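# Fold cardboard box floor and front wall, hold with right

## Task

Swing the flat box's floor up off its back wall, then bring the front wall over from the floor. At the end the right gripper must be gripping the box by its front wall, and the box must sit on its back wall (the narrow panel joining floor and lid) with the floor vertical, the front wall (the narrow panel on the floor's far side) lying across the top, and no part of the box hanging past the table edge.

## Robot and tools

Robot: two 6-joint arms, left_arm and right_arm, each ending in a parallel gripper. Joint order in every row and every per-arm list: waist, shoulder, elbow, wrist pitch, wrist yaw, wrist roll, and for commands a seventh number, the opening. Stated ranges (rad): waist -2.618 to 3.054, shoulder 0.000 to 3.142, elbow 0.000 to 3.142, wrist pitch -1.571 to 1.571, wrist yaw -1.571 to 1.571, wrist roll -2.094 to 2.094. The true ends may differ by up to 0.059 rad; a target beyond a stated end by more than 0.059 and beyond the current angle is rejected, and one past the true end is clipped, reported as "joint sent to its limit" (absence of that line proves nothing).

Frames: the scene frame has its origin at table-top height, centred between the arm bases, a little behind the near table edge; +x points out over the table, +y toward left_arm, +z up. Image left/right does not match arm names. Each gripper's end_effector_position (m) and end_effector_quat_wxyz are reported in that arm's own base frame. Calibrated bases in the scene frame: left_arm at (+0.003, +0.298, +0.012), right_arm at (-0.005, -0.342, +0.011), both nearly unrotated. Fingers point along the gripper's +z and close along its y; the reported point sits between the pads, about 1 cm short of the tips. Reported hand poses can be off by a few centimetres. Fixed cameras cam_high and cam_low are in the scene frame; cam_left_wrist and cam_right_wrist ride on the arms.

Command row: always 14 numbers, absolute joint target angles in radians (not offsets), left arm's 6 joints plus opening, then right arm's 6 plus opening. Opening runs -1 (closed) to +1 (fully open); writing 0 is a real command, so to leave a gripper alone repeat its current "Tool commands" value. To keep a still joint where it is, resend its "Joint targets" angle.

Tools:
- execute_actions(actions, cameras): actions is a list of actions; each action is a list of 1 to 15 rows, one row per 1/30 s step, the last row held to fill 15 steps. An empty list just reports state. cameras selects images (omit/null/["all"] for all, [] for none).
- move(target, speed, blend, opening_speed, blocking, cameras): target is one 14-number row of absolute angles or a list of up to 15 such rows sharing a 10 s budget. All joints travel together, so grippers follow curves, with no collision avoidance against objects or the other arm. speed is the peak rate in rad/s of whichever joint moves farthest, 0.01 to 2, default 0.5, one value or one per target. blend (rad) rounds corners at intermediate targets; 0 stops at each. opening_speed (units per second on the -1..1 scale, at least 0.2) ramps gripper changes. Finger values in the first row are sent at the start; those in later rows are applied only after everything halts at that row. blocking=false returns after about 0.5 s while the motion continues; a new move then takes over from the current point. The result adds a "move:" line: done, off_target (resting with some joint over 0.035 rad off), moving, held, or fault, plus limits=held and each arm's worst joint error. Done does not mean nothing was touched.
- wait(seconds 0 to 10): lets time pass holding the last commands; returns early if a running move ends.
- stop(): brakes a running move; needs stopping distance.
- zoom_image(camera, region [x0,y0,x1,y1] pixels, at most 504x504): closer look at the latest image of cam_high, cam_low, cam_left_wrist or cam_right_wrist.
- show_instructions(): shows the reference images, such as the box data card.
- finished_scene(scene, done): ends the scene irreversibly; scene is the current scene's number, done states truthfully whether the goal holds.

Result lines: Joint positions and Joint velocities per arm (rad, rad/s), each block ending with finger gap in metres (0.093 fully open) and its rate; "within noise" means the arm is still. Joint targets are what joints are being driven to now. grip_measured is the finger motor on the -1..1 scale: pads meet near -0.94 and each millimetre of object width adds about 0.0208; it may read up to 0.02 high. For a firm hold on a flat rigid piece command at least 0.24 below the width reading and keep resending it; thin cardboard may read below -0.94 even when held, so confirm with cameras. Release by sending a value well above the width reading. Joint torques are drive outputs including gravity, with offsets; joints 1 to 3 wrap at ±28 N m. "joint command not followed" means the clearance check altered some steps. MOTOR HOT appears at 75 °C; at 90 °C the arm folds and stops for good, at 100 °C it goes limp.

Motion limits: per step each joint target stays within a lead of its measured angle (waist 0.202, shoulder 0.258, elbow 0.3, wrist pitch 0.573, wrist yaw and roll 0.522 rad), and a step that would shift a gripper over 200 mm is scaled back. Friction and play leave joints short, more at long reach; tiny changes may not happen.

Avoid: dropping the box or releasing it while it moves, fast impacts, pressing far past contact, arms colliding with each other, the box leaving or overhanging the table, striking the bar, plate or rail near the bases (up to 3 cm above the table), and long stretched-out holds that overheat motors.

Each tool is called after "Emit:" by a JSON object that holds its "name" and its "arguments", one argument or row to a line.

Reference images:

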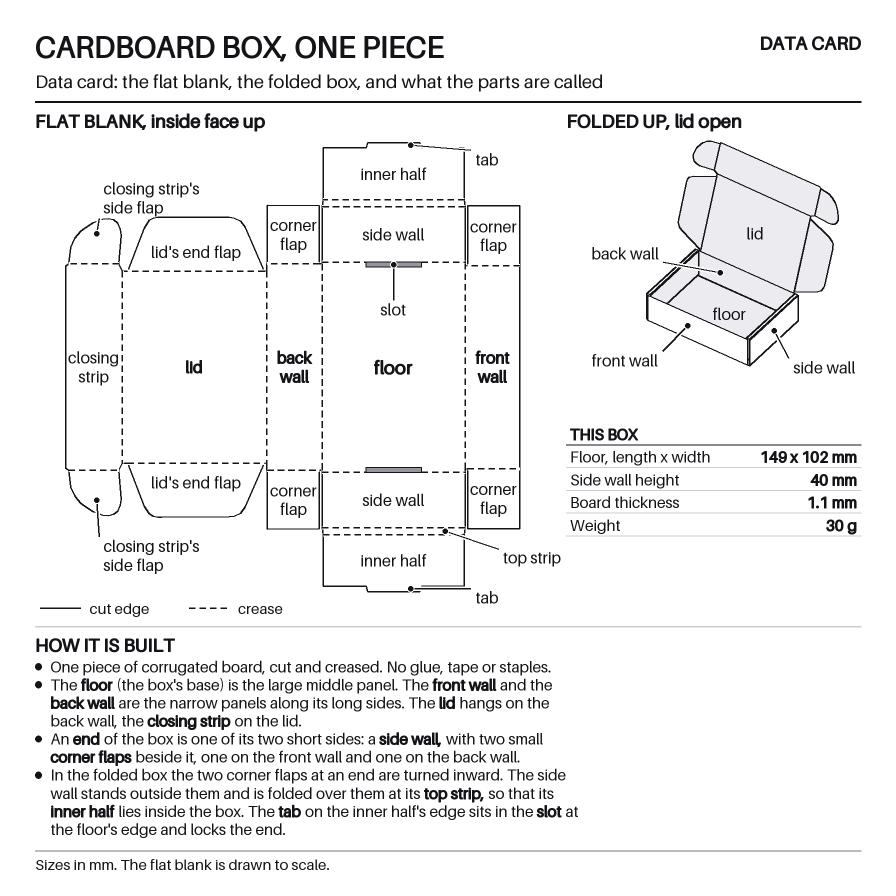

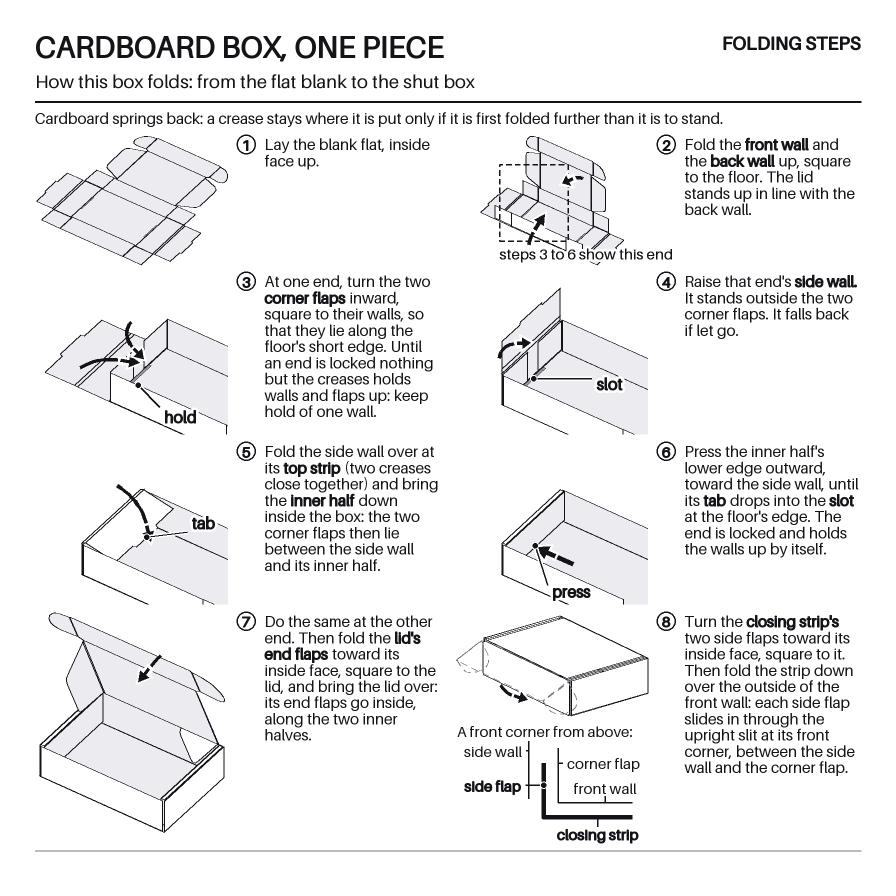

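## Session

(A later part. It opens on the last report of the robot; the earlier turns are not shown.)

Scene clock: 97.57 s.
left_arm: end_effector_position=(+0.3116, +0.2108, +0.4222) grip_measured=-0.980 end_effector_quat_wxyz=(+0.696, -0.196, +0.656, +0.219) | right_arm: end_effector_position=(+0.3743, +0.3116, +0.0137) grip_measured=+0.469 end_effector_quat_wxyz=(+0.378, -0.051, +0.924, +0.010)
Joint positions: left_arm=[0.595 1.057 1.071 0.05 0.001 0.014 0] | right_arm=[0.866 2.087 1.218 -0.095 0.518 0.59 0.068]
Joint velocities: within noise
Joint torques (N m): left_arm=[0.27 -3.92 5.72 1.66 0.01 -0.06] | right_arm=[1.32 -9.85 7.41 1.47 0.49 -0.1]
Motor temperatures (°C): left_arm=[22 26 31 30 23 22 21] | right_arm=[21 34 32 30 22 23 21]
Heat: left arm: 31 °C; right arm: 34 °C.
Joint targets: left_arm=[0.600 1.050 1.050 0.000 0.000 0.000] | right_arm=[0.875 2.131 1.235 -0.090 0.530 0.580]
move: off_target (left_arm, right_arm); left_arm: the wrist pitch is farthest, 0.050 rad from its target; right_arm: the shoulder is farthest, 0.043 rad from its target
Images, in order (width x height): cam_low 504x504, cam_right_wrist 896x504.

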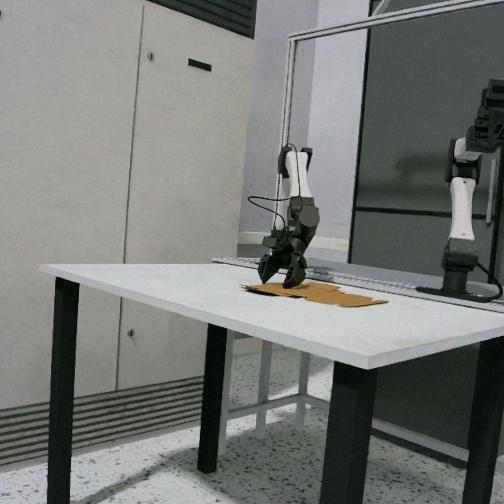

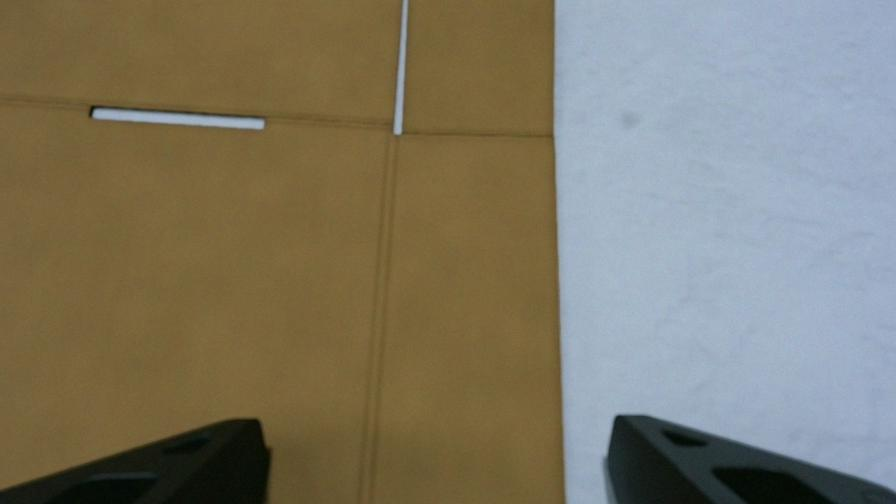

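Emit:
{"name": "move", "arguments": {
  "target": [
    [0.6,1.05,1.05,0,0,0.0,-1,0.875,2.14,1.235,-0.09,0.53,0.63,0.47],
    [0.6,1.05,1.05,0,0,0.0,-1,0.875,2.14,1.235,-0.09,0.53,0.63,0.0]
  ],
  "speed": 0.1,
  "opening_speed": 0.3,
  "cameras": ["cam_right_wrist","cam_low"]
}}

Emit:
{"name": "zoom_image", "arguments": {
  "camera": "cam_low",
  "region": [210, 240, 310, 310]
}}

Scene clock: 101.60 s.
left_arm: end_effector_position=(+0.3116, +0.2108, +0.4222) grip_measured=-0.980 end_effector_quat_wxyz=(+0.696, -0.196, +0.656, +0.219) | right_arm: end_effector_position=(+0.3771, +0.3132, +0.0133) grip_measured=+0.002 end_effector_quat_wxyz=(+0.384, -0.033, +0.923, +0.017)
Joint positions: left_arm=[0.595 1.057 1.071 0.05 0.001 0.014 0] | right_arm=[0.866 2.096 1.221 -0.076 0.526 0.624 0.045]
Joint velocities: within noise
Joint torques (N m): left_arm=[0.27 -3.84 5.67 1.69 0 -0.09] | right_arm=[1.35 -10 7.16 1.29 0.43 0.06]
Motor temperatures (°C): left_arm=[22 26 31 30 23 22 21] | right_arm=[21 35 32 30 22 23 21]
Heat: left arm: 31 °C; right arm: 35 °C.
Joint targets: left_arm=[0.600 1.050 1.050 0.000 0.000 0.000] | right_arm=[0.875 2.139 1.235 -0.090 0.530 0.631]
move: off_target (left_arm, right_arm); target 2's new numbers were sent with right_arm's shoulder 0.048 rad from that target; left_arm: the wrist pitch is farthest, 0.050 rad from its target; right_arm: the shoulder is farthest, 0.044 rad from its target
Images, in order (width x height): cam_low 504x504, cam_right_wrist 896x504.

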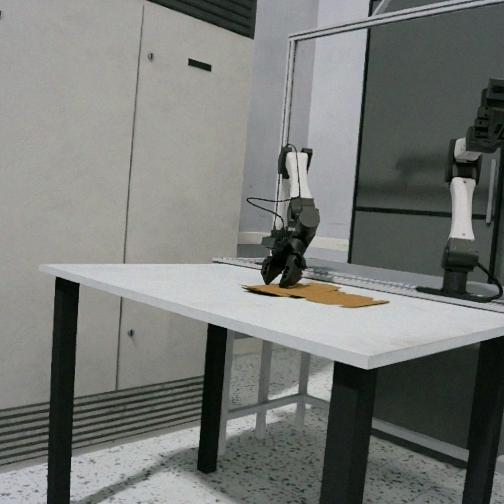

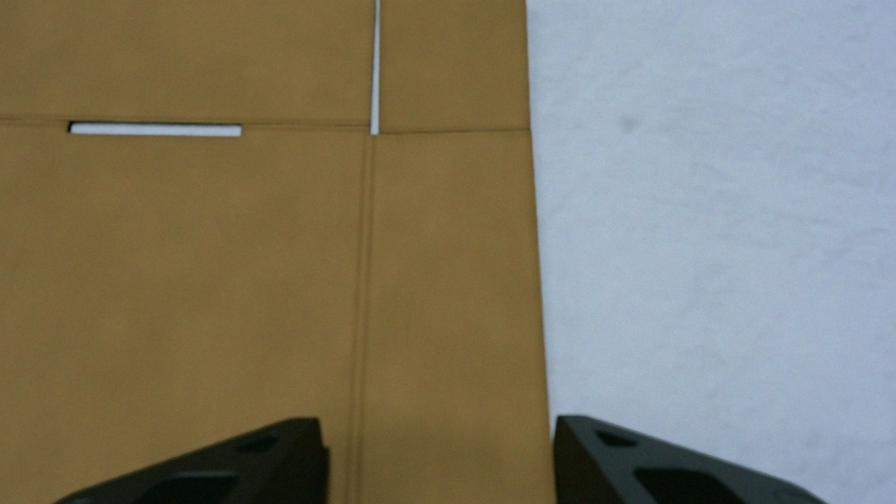

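Scaled by 5.040 from the camera's 504x504 image, which has a finer 720x720 frame.

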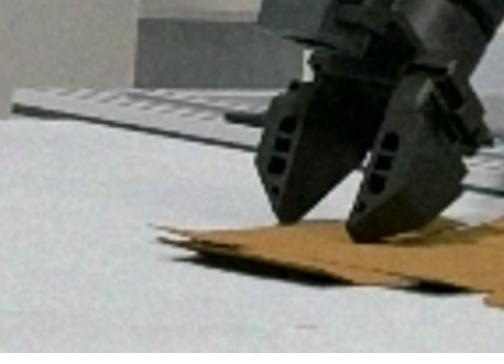

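Emit:
{"name": "move", "arguments": {
  "target": [
    [0.6,1.05,1.05,0,0,0.0,-1,0.875,2.15,1.235,-0.09,0.53,0.63,-0.3]
  ],
  "speed": 0.1,
  "opening_speed": 0.3,
  "cameras": ["cam_right_wrist","cam_low"]
}}

Emit:
{"name": "zoom_image", "arguments": {
  "camera": "cam_low",
  "region": [210, 240, 310, 310]
}}

Scene clock: 119.07 s.
left_arm: end_effector_position=(+0.3116, +0.2108, +0.4222) grip_measured=-0.980 end_effector_quat_wxyz=(+0.696, -0.196, +0.656, +0.219) | right_arm: end_effector_position=(+0.3784, +0.3106, +0.0139) grip_measured=-0.296 end_effector_quat_wxyz=(+0.389, -0.030, +0.921, +0.010)
Joint positions: left_arm=[0.595 1.057 1.071 0.05 0.001 0.014 0] | right_arm=[0.866 2.098 1.221 -0.076 0.544 0.624 0.031]
Joint velocities: within noise
Joint torques (N m): left_arm=[0.13 -3.92 5.68 1.68 -0.02 -0.08] | right_arm=[1.36 -9.18 7.15 1.29 0.24 0.05]
Motor temperatures (°C): left_arm=[22 26 31 30 23 22 21] | right_arm=[21 37 33 30 22 23 21]
Heat: left arm: 31 °C; right arm: 37 °C.
Joint targets: left_arm=[0.600 1.050 1.050 0.000 0.000 0.000] | right_arm=[0.875 2.149 1.235 -0.090 0.530 0.630]
move: off_target (left_arm, right_arm); left_arm: the wrist pitch is farthest, 0.050 rad from its target; right_arm: the shoulder is farthest, 0.052 rad from its target
Images, in order (width x height): cam_low 504x504, cam_right_wrist 896x504.

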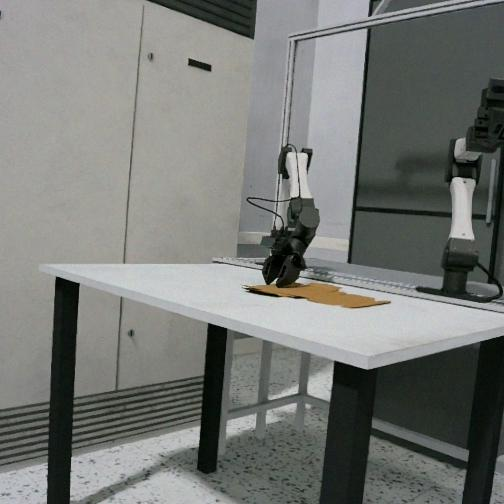

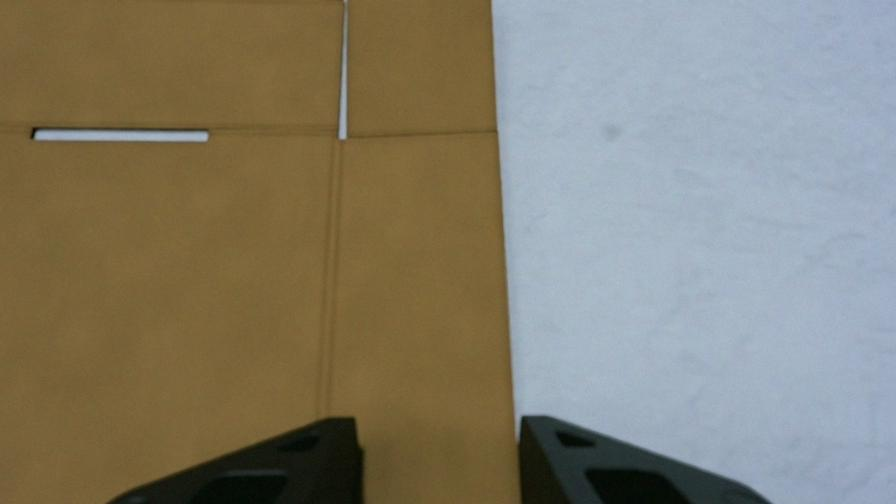

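Scaled by 5.040 from the camera's 504x504 image, which has a finer 720x720 frame.

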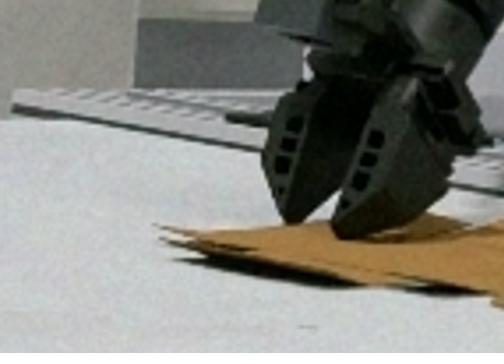

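Emit:
{"name": "move", "arguments": {
  "target": [
    [0.6,1.05,1.05,0,0,0.0,-1,0.86,2.07,1.23,-0.1,0.53,0.62,-0.2],
    [0.6,1.05,1.05,0,0,0.0,-1,0.923,2.14,1.34,-0.16,0.59,0.62,0.75]
  ],
  "speed": 0.3,
  "opening_speed": 1.0,
  "cameras": ["cam_right_wrist","cam_low","cam_high"]
}}

Emit:
{"name": "zoom_image", "arguments": {
  "camera": "cam_high",
  "region": [100, 200, 300, 360]
}}

Scene clock: 125.50 s.
left_arm: end_effector_position=(+0.3116, +0.2108, +0.4222) grip_measured=-0.980 end_effector_quat_wxyz=(+0.696, -0.196, +0.656, +0.219) | right_arm: end_effector_position=(+0.3786, +0.3434, +0.0391) grip_measured=+0.748 end_effector_quat_wxyz=(+0.410, -0.041, +0.911, +0.026)
Joint positions: left_arm=[0.595 1.057 1.071 0.05 0.001 0.014 0] | right_arm=[0.915 2.107 1.319 -0.119 0.57 0.624 0.081]
Joint velocities: within noise
Joint torques (N m): left_arm=[0.32 -3.96 5.75 1.66 -0.01 -0.08] | right_arm=[1.29 -11.47 7.99 1.05 0.59 -0.05]
Motor temperatures (°C): left_arm=[22 26 31 30 23 22 21] | right_arm=[21 37 33 29 22 23 21]
Heat: left arm: 31 °C; right arm: 37 °C.
Joint targets: left_arm=[0.600 1.050 1.050 0.000 0.000 0.000] | right_arm=[0.923 2.141 1.340 -0.159 0.590 0.620]
move: off_target (left_arm, right_arm); target 2's new numbers were sent with right_arm's wrist pitch 0.041 rad from that target; left_arm: the wrist pitch is farthest, 0.050 rad from its target; right_arm: the wrist pitch is farthest, 0.041 rad from its target
Images, in order (width x height): cam_high 504x504, cam_low 504x504, cam_right_wrist 896x504.

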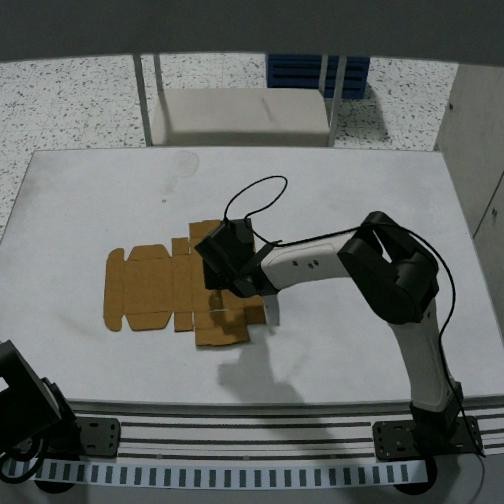

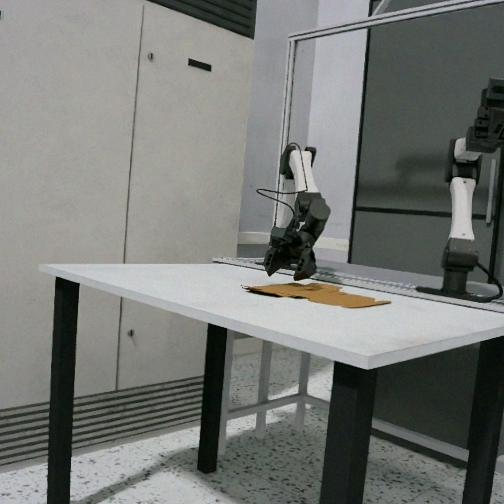

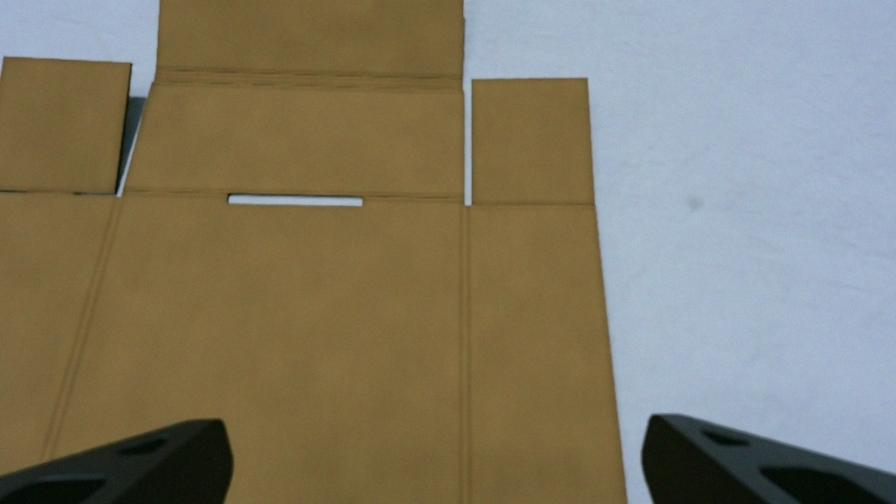

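Scaled by 2.520 from the camera's 504x504 image, which has a finer 720x720 frame.

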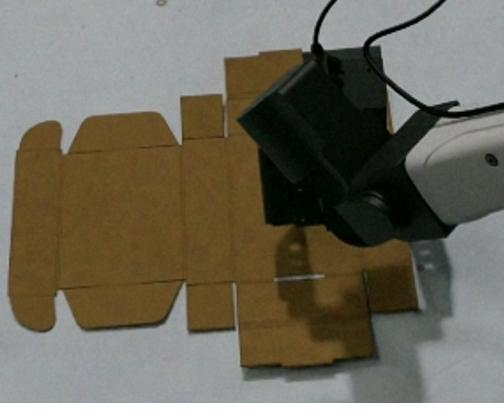

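Emit:
{"name": "move", "arguments": {
  "target": [
    [-0.1,1.6,1.05,-0.2,0,0.0,-1,0.923,2.14,1.34,-0.16,0.59,0.62,0.75],
    [-0.298,1.88,1.1,-0.28,0,0.0,-1,0.923,2.14,1.34,-0.16,0.59,0.62,0.75]
  ],
  "speed": 0.6,
  "blend": 0.1
}}

Emit:
{"name": "zoom_image", "arguments": {
  "camera": "cam_high",
  "region": [50, 200, 300, 400]
}}

Emit:
{"name": "zoom_image", "arguments": {
  "camera": "cam_low",
  "region": [230, 210, 400, 310]
}}

Scene clock: 132.60 s.
left_arm: end_effector_position=(+0.4128, -0.1288, +0.0202) grip_measured=-0.980 end_effector_quat_wxyz=(+0.254, +0.152, +0.954, -0.037) | right_arm: end_effector_position=(+0.3785, +0.3432, +0.0389) grip_measured=+0.748 end_effector_quat_wxyz=(+0.409, -0.041, +0.911, +0.026)
Joint positions: left_arm=[-0.302 1.874 1.071 -0.248 0.001 0.013 0] | right_arm=[0.915 2.107 1.319 -0.121 0.57 0.624 0.081]
Joint velocities: within noise
Joint torques (N m): left_arm=[-0.06 -8.81 8.5 1.05 0.02 -0.07] | right_arm=[1.25 -11.58 7.98 1.05 0.6 -0.05]
Motor temperatures (°C): left_arm=[22 26 31 30 23 22 21] | right_arm=[21 38 34 29 22 23 21]
Heat: left arm: 31 °C; right arm: 38 °C.
Joint targets: left_arm=[-0.301 1.880 1.100 -0.280 0.000 -0.001] | right_arm=[0.923 2.140 1.340 -0.161 0.590 0.620]
move: off_target (right_arm); right_arm: the wrist pitch is farthest, 0.039 rad from its target

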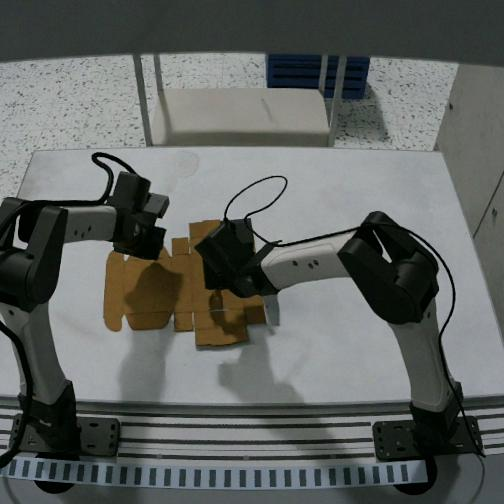

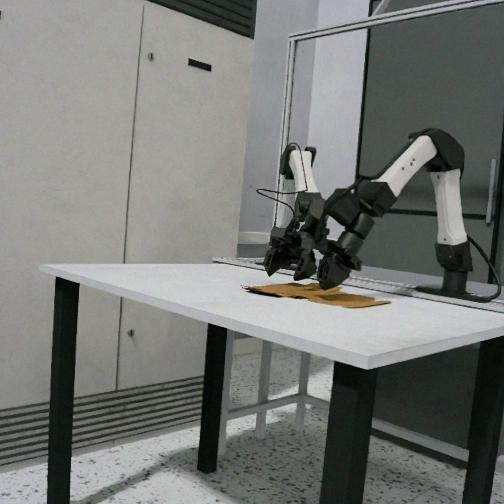

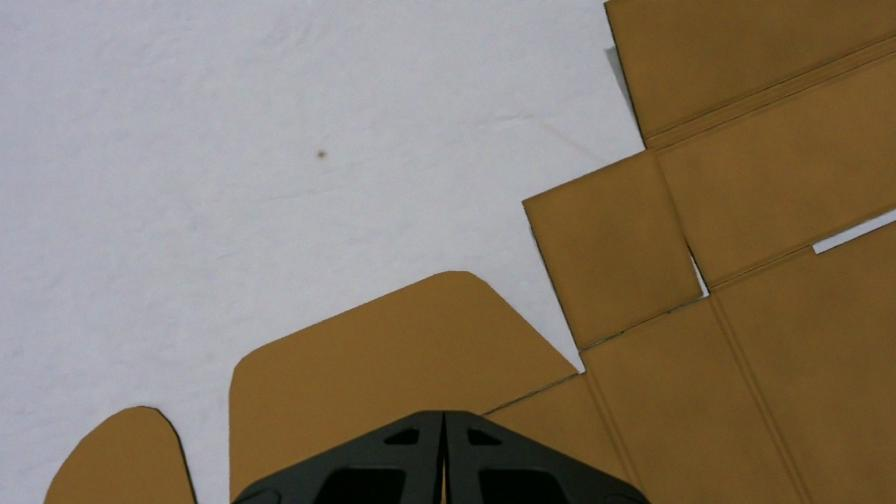

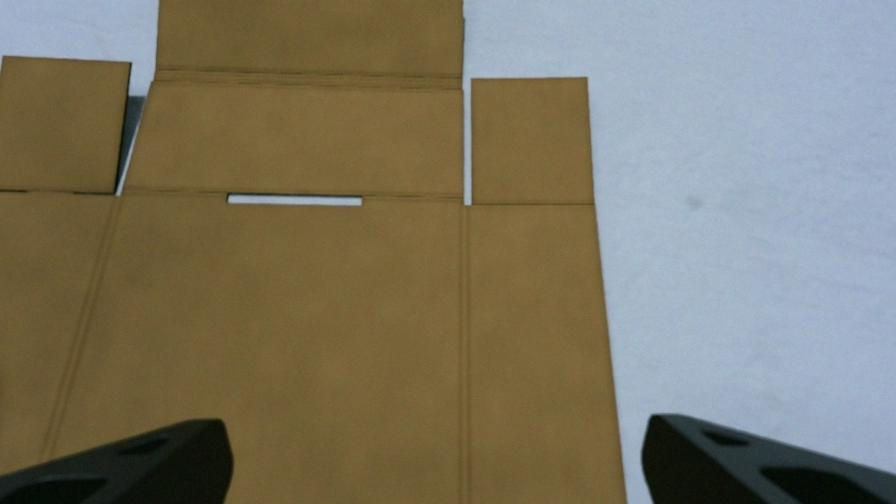

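Scaled by 2.016 from the camera's 504x504 image, which has a finer 720x720 frame.

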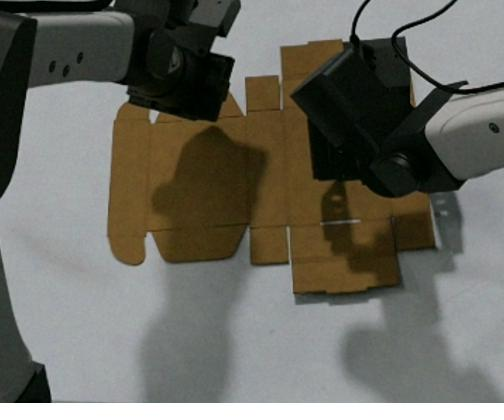

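Scaled by 2.965 from the camera's 504x504 image, which has a finer 720x720 frame.

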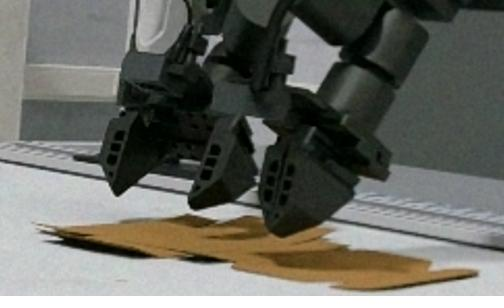

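Emit:
{"name": "move", "arguments": {
  "target": [-0.298,1.975,1.1,-0.27,0,0.0,-1,0.923,2.14,1.34,-0.16,0.59,0.62,0.75],
  "speed": 0.15,
  "cameras": ["cam_low","cam_left_wrist"]
}}

Emit:
{"name": "zoom_image", "arguments": {
  "camera": "cam_low",
  "region": [230, 210, 400, 310]
}}

Scene clock: 134.87 s.
left_arm: end_effector_position=(+0.4099, -0.1259, -0.0053) grip_measured=-0.980 end_effector_quat_wxyz=(+0.225, +0.148, +0.962, -0.033) | right_arm: end_effector_position=(+0.3785, +0.3432, +0.0389) grip_measured=+0.748 end_effector_quat_wxyz=(+0.409, -0.041, +0.911, +0.026)
Joint positions: left_arm=[-0.298 1.945 1.081 -0.248 0.001 0.007 0] | right_arm=[0.915 2.107 1.319 -0.121 0.57 0.624 0.081]
Joint velocities: within noise
Joint torques (N m): left_arm=[0.09 -7.01 7.36 1.04 -0.01 -0.08] | right_arm=[1.25 -11.56 7.98 1.06 0.6 -0.04]
Motor temperatures (°C): left_arm=[21 26 31 30 23 22 21] | right_arm=[21 39 34 29 22 23 21]
Heat: left arm: 31 °C; right arm: 39 °C.
Joint targets: left_arm=[-0.295 1.975 1.101 -0.269 0.000 -0.006] | right_arm=[0.923 2.140 1.340 -0.160 0.590 0.620]
move: off_target (right_arm); right_arm: the wrist pitch is farthest, 0.039 rad from its target
Images, in order (width x height): cam_low 504x504, cam_left_wrist 896x504.

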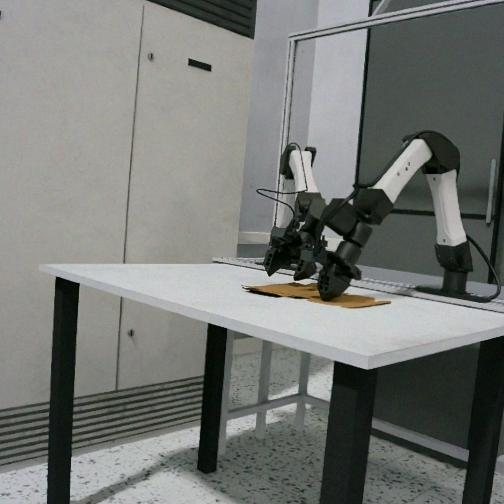

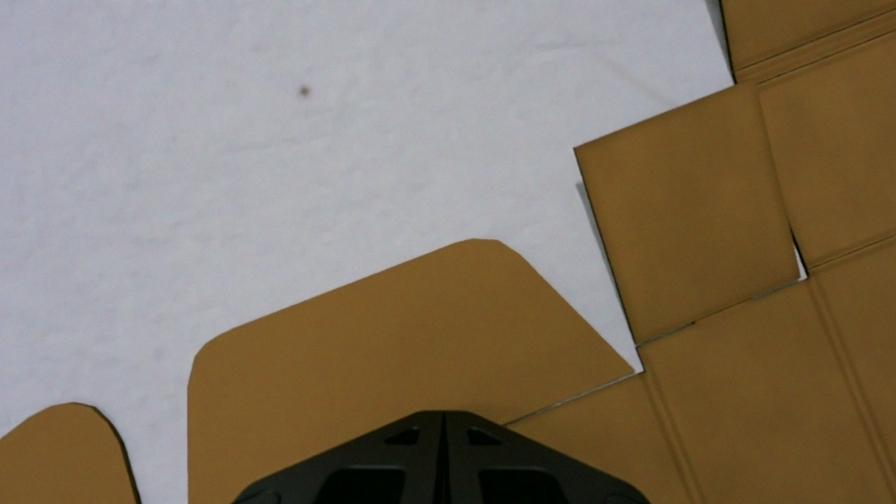

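Scaled by 2.965 from the camera's 504x504 image, which has a finer 720x720 frame.

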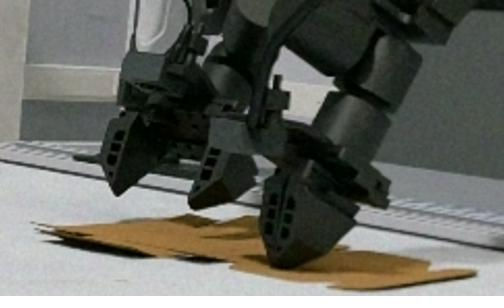

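Emit:
{"name": "move", "arguments": {
  "target": [-0.298,2.02,1.1,-0.26,0,0.0,-1,0.923,2.205,1.34,-0.10,0.59,0.64,0.75],
  "speed": 0.15
}}

Emit:
{"name": "zoom_image", "arguments": {
  "camera": "cam_low",
  "region": [230, 210, 400, 310]
}}

Scene clock: 136.57 s.
left_arm: end_effector_position=(+0.4151, -0.1282, -0.0061) grip_measured=-0.980 end_effector_quat_wxyz=(+0.227, +0.151, +0.962, -0.035) | right_arm: end_effector_position=(+0.3768, +0.3399, +0.0144) grip_measured=+0.748 end_effector_quat_wxyz=(+0.397, -0.046, +0.917, +0.009)
Joint positions: left_arm=[-0.298 1.963 1.103 -0.248 0.005 0.013 0] | right_arm=[0.915 2.161 1.319 -0.113 0.575 0.628 0.081]
Joint velocities: within noise
Joint torques (N m): left_arm=[-0.12 -4.74 5.61 1.14 0 0.01] | right_arm=[1.25 -10.82 7.69 1.58 0.56 0.1]
Motor temperatures (°C): left_arm=[21 26 31 30 23 22 21] | right_arm=[21 39 34 29 22 23 21]
Heat: left arm: 31 °C; right arm: 39 °C.
Joint targets: left_arm=[-0.298 2.020 1.101 -0.261 0.005 0.006] | right_arm=[0.923 2.204 1.339 -0.099 0.590 0.639]
move: off_target (left_arm, right_arm); left_arm: the shoulder is farthest, 0.057 rad from its target; right_arm: the shoulder is farthest, 0.044 rad from its target

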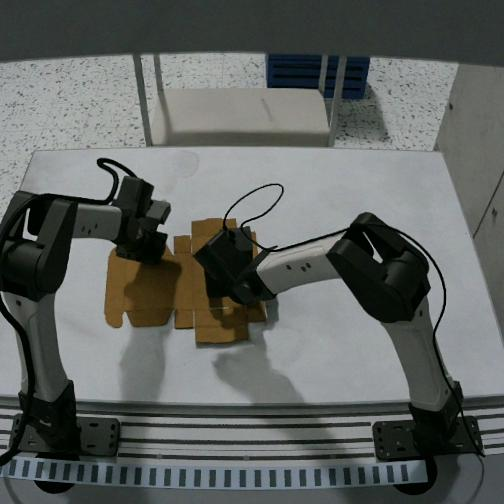

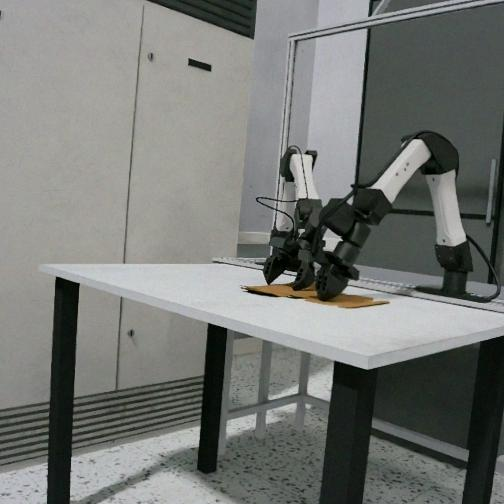

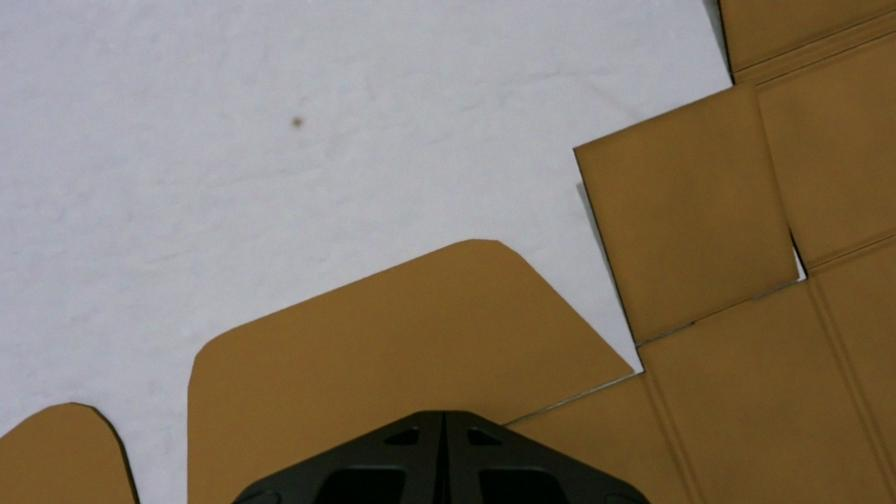

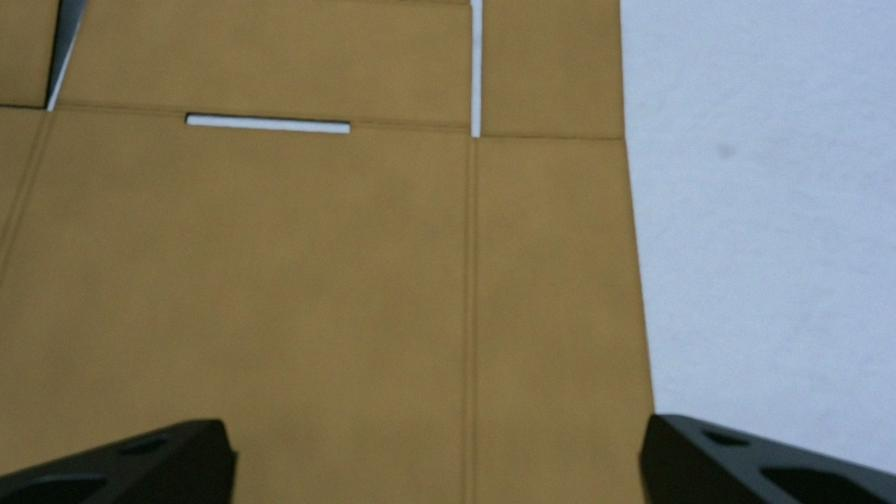

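Scaled by 2.965 from the camera's 504x504 image, which has a finer 720x720 frame.

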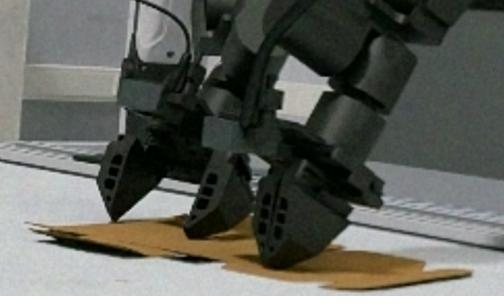

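Emit:
{"name": "move", "arguments": {
  "target": [
    [-0.298,2.02,1.1,-0.26,0,0.0,-1,0.923,2.16,1.34,-0.10,0.59,0.64,0.75],
    [-0.298,2.02,1.1,-0.26,0,0.0,-1,0.923,2.16,1.34,-0.10,0.59,0.66,1.0],
    [-0.298,2.02,1.1,-0.26,0,0.0,-1,0.920,2.21,1.34,-0.10,0.59,0.66,1.0]
  ],
  "speed": 0.2,
  "cameras": ["cam_low","cam_right_wrist"]
}}

Emit:
{"name": "zoom_image", "arguments": {
  "camera": "cam_low",
  "region": [230, 210, 400, 310]
}}

Scene clock: 140.20 s.
left_arm: end_effector_position=(+0.4154, -0.1283, -0.0060) grip_measured=-0.980 end_effector_quat_wxyz=(+0.227, +0.151, +0.961, -0.035) | right_arm: end_effector_position=(+0.3768, +0.3396, +0.0138) grip_measured=+1.000 end_effector_quat_wxyz=(+0.397, -0.036, +0.917, +0.012)
Joint positions: left_arm=[-0.298 1.963 1.103 -0.246 0.005 0.013 0] | right_arm=[0.915 2.162 1.319 -0.113 0.576 0.65 0.093]
Joint velocities: within noise
Joint torques (N m): left_arm=[-0.16 -4.75 5.67 1.13 -0.05 -0.05] | right_arm=[0.98 -10.36 7.76 1.57 0.55 0.07]
Motor temperatures (°C): left_arm=[21 26 31 30 23 22 21] | right_arm=[21 39 35 29 22 23 21]
Heat: left arm: 31 °C; right arm: 39 °C.
Joint targets: left_arm=[-0.298 2.020 1.100 -0.260 0.000 0.000] | right_arm=[0.920 2.210 1.340 -0.101 0.590 0.660]
move: off_target (left_arm, right_arm); left_arm: the shoulder is farthest, 0.057 rad from its target; right_arm: the shoulder is farthest, 0.048 rad from its target
Images, in order (width x height): cam_low 504x504, cam_right_wrist 896x504.

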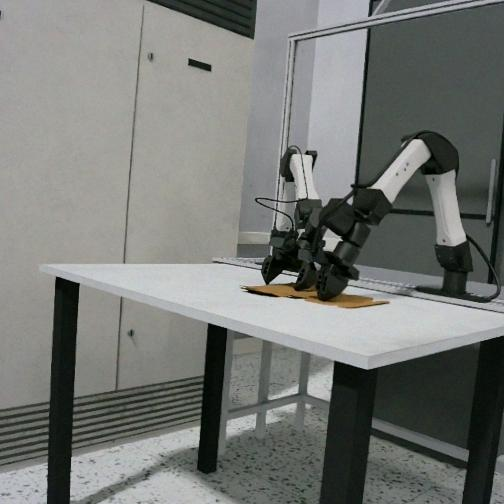

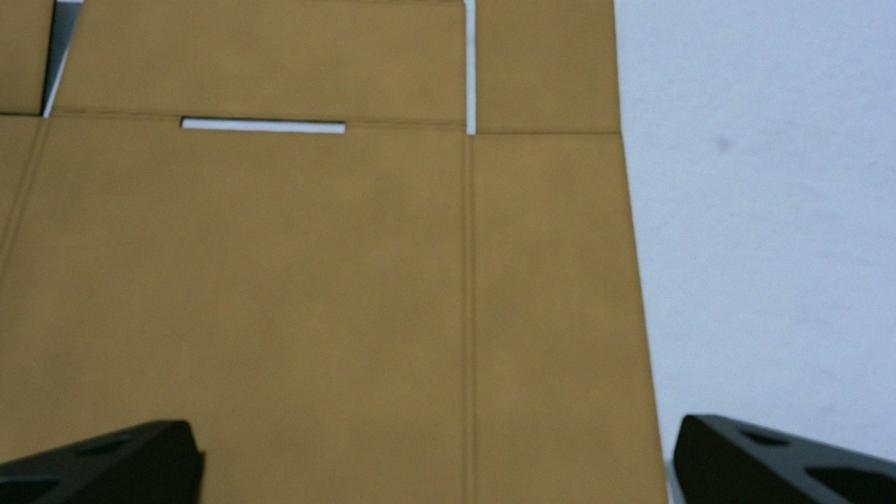

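Scaled by 2.965 from the camera's 504x504 image, which has a finer 720x720 frame.

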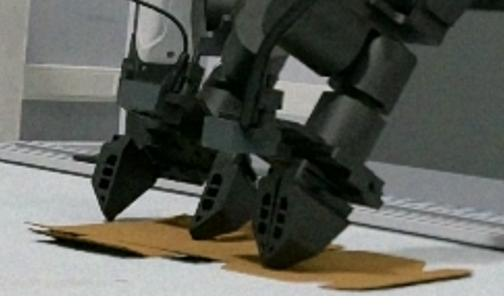

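Emit:
{"name": "move", "arguments": {
  "target": [
    [-0.298,2.02,1.1,-0.26,0,0.0,-1,0.920,2.21,1.34,-0.10,0.59,0.71,1.0],
    [-0.298,2.02,1.1,-0.26,0,0.0,-1,0.945,2.232,1.382,-0.118,0.615,0.71,1.0]
  ],
  "speed": 0.12,
  "cameras": ["cam_low","cam_right_wrist"]
}}

Emit:
{"name": "zoom_image", "arguments": {
  "camera": "cam_low",
  "region": [230, 210, 400, 310]
}}

Scene clock: 143.20 s.
left_arm: end_effector_position=(+0.4200, -0.1265, -0.0061) grip_measured=-0.980 end_effector_quat_wxyz=(+0.236, +0.149, +0.960, -0.027) | right_arm: end_effector_position=(+0.3812, +0.3427, +0.0138) grip_measured=+1.000 end_effector_quat_wxyz=(+0.412, -0.015, +0.911, +0.005)
Joint positions: left_arm=[-0.298 1.969 1.103 -0.225 -0.013 0.014 0] | right_arm=[0.926 2.191 1.349 -0.113 0.627 0.688 0.093]
Joint velocities: within noise
Joint torques (N m): left_arm=[-0.18 -5.19 5.63 0.95 0.07 -0.04] | right_arm=[2.28 -11.18 8.73 1.36 0.31 0.1]
Motor temperatures (°C): left_arm=[21 26 31 29 23 22 21] | right_arm=[21 39 35 30 22 23 21]
Heat: left arm: 31 °C; right arm: 39 °C.
Joint targets: left_arm=[-0.298 2.021 1.100 -0.259 -0.006 0.002] | right_arm=[0.945 2.233 1.383 -0.118 0.616 0.700]
move: off_target (left_arm, right_arm); left_arm: the shoulder is farthest, 0.051 rad from its target; right_arm: the shoulder is farthest, 0.041 rad from its target
Images, in order (width x height): cam_low 504x504, cam_right_wrist 896x504.

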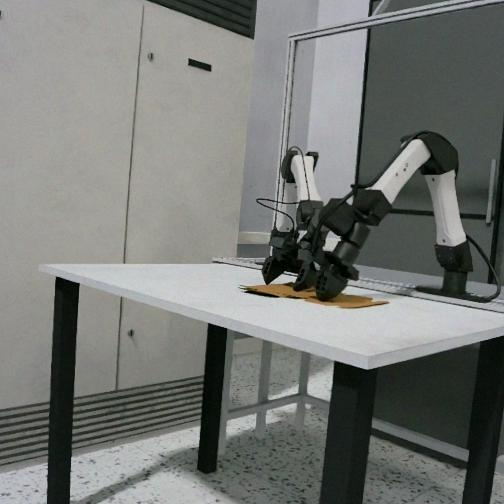

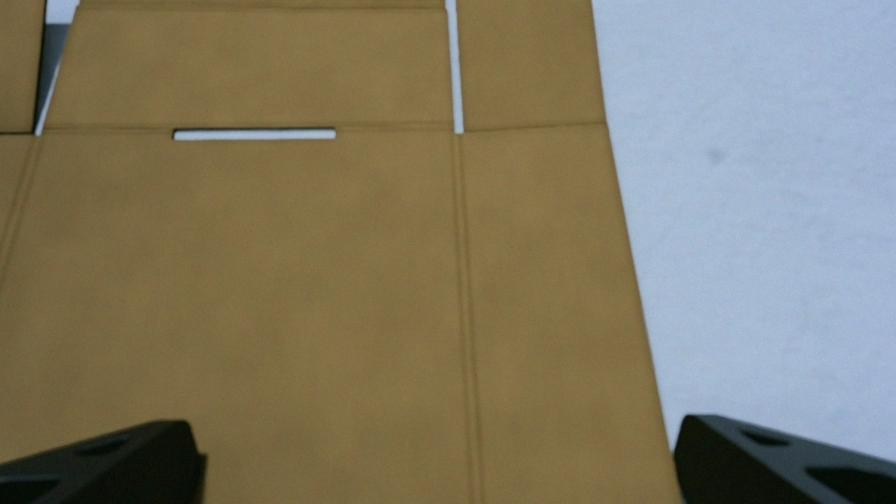

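Scaled by 2.965 from the camera's 504x504 image, which has a finer 720x720 frame.

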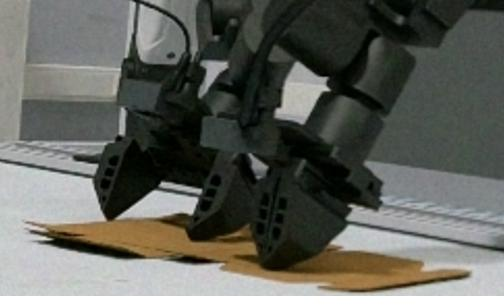

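Emit:
{"name": "zoom_image", "arguments": {
  "camera": "cam_right_wrist",
  "region": [560, 320, 800, 504]
}}

Emit:
{"name": "zoom_image", "arguments": {
  "camera": "cam_high",
  "region": [90, 200, 300, 370]
}}

Scaled by 2.100 from the camera's 896x504 image, which has a finer 1280x720 frame.

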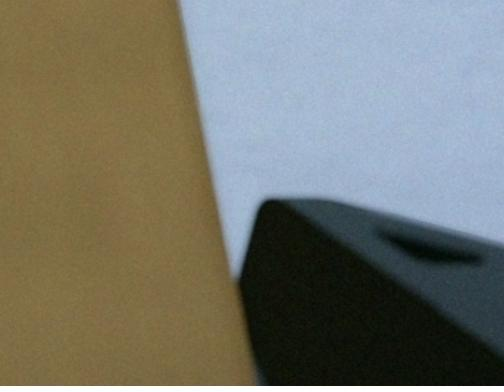

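This scene's latest camera images include none from cam_high. They are from: cam_low, cam_right_wrist. cam_high's image comes with the result of a call that names it in "cameras".

Emit:
{"name": "move", "arguments": {
  "target": [
    [-0.298,2.03,1.1,-0.27,0,0.0,-1,0.975,2.25,1.432,-0.13,0.63,0.72,1.0]
  ],
  "speed": 0.1
}}

Emit:
{"name": "zoom_image", "arguments": {
  "camera": "cam_low",
  "region": [230, 210, 400, 310]
}}

Emit:
{"name": "zoom_image", "arguments": {
  "camera": "cam_high",
  "region": [90, 200, 300, 370]
}}

Scene clock: 146.33 s.
left_arm: end_effector_position=(+0.4231, -0.1240, -0.0062) grip_measured=-0.980 end_effector_quat_wxyz=(+0.240, +0.146, +0.960, -0.023) | right_arm: end_effector_position=(+0.3808, +0.3476, +0.0153) grip_measured=+1.000 end_effector_quat_wxyz=(+0.421, -0.004, +0.907, -0.005)
Joint positions: left_arm=[-0.293 1.974 1.106 -0.217 -0.021 0.014 0] | right_arm=[0.945 2.214 1.388 -0.144 0.672 0.721 0.093]
Joint velocities: within noise
Joint torques (N m): left_arm=[-0.65 -4.89 5.33 0.8 0.18 -0.07] | right_arm=[3.37 -12.21 9.54 1.52 0.12 0.06]
Motor temperatures (°C): left_arm=[21 27 31 29 23 22 21] | right_arm=[21 39 35 30 22 23 21]
Heat: left arm: 31 °C; right arm: 39 °C.
Joint targets: left_arm=[-0.298 2.029 1.100 -0.271 0.000 0.000] | right_arm=[0.975 2.249 1.432 -0.130 0.639 0.731]
move: off_target (left_arm, right_arm); left_arm: the shoulder is farthest, 0.056 rad from its target; right_arm: the elbow is farthest, 0.044 rad from its target

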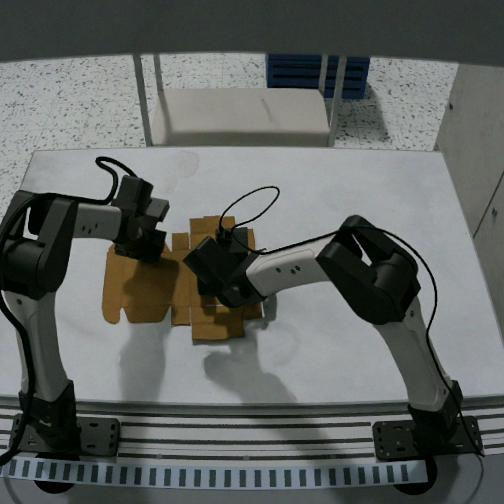

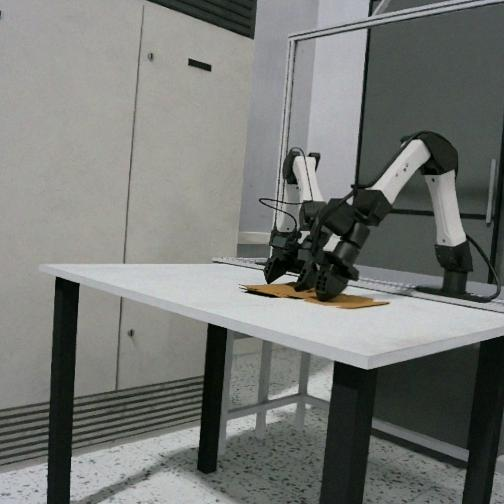

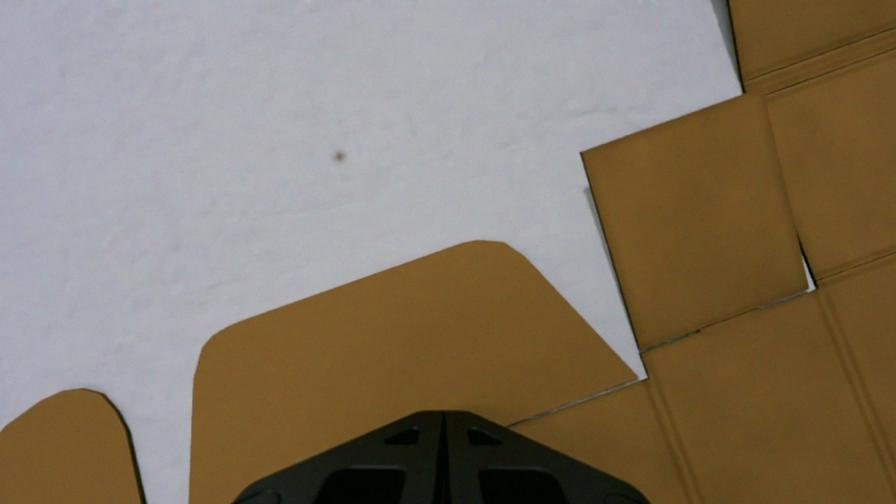

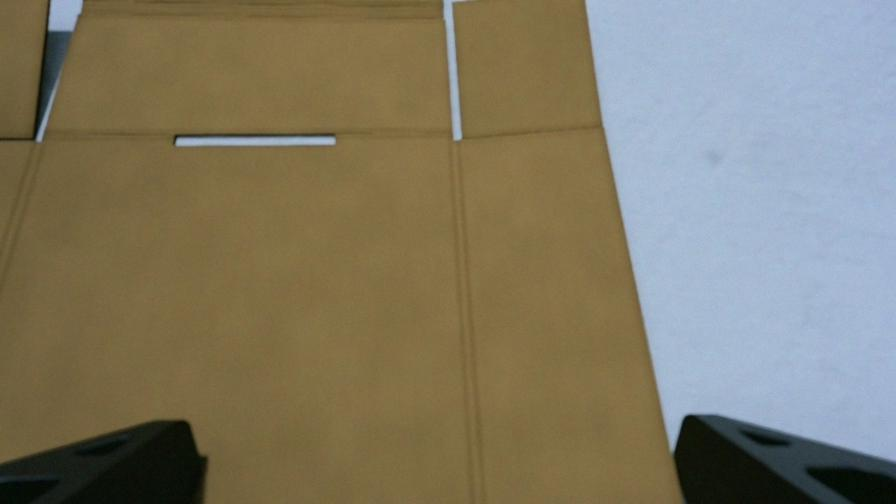

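Scaled by 2.965 from the camera's 504x504 image, which has a finer 720x720 frame.

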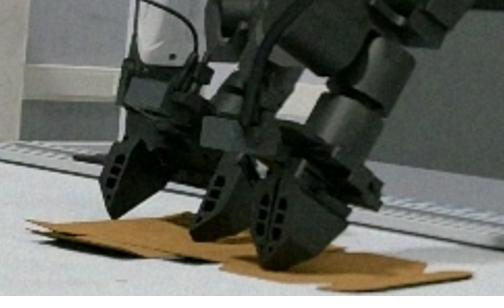

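Scaled by 2.400 from the camera's 504x504 image, which has a finer 720x720 frame.

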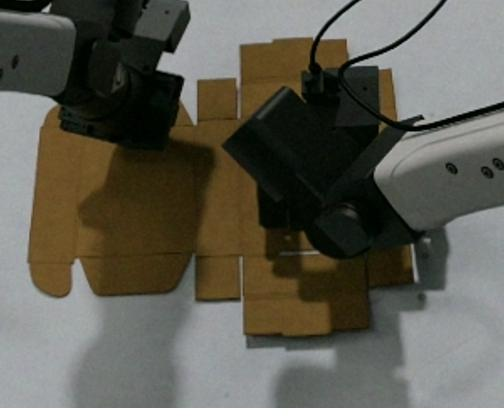

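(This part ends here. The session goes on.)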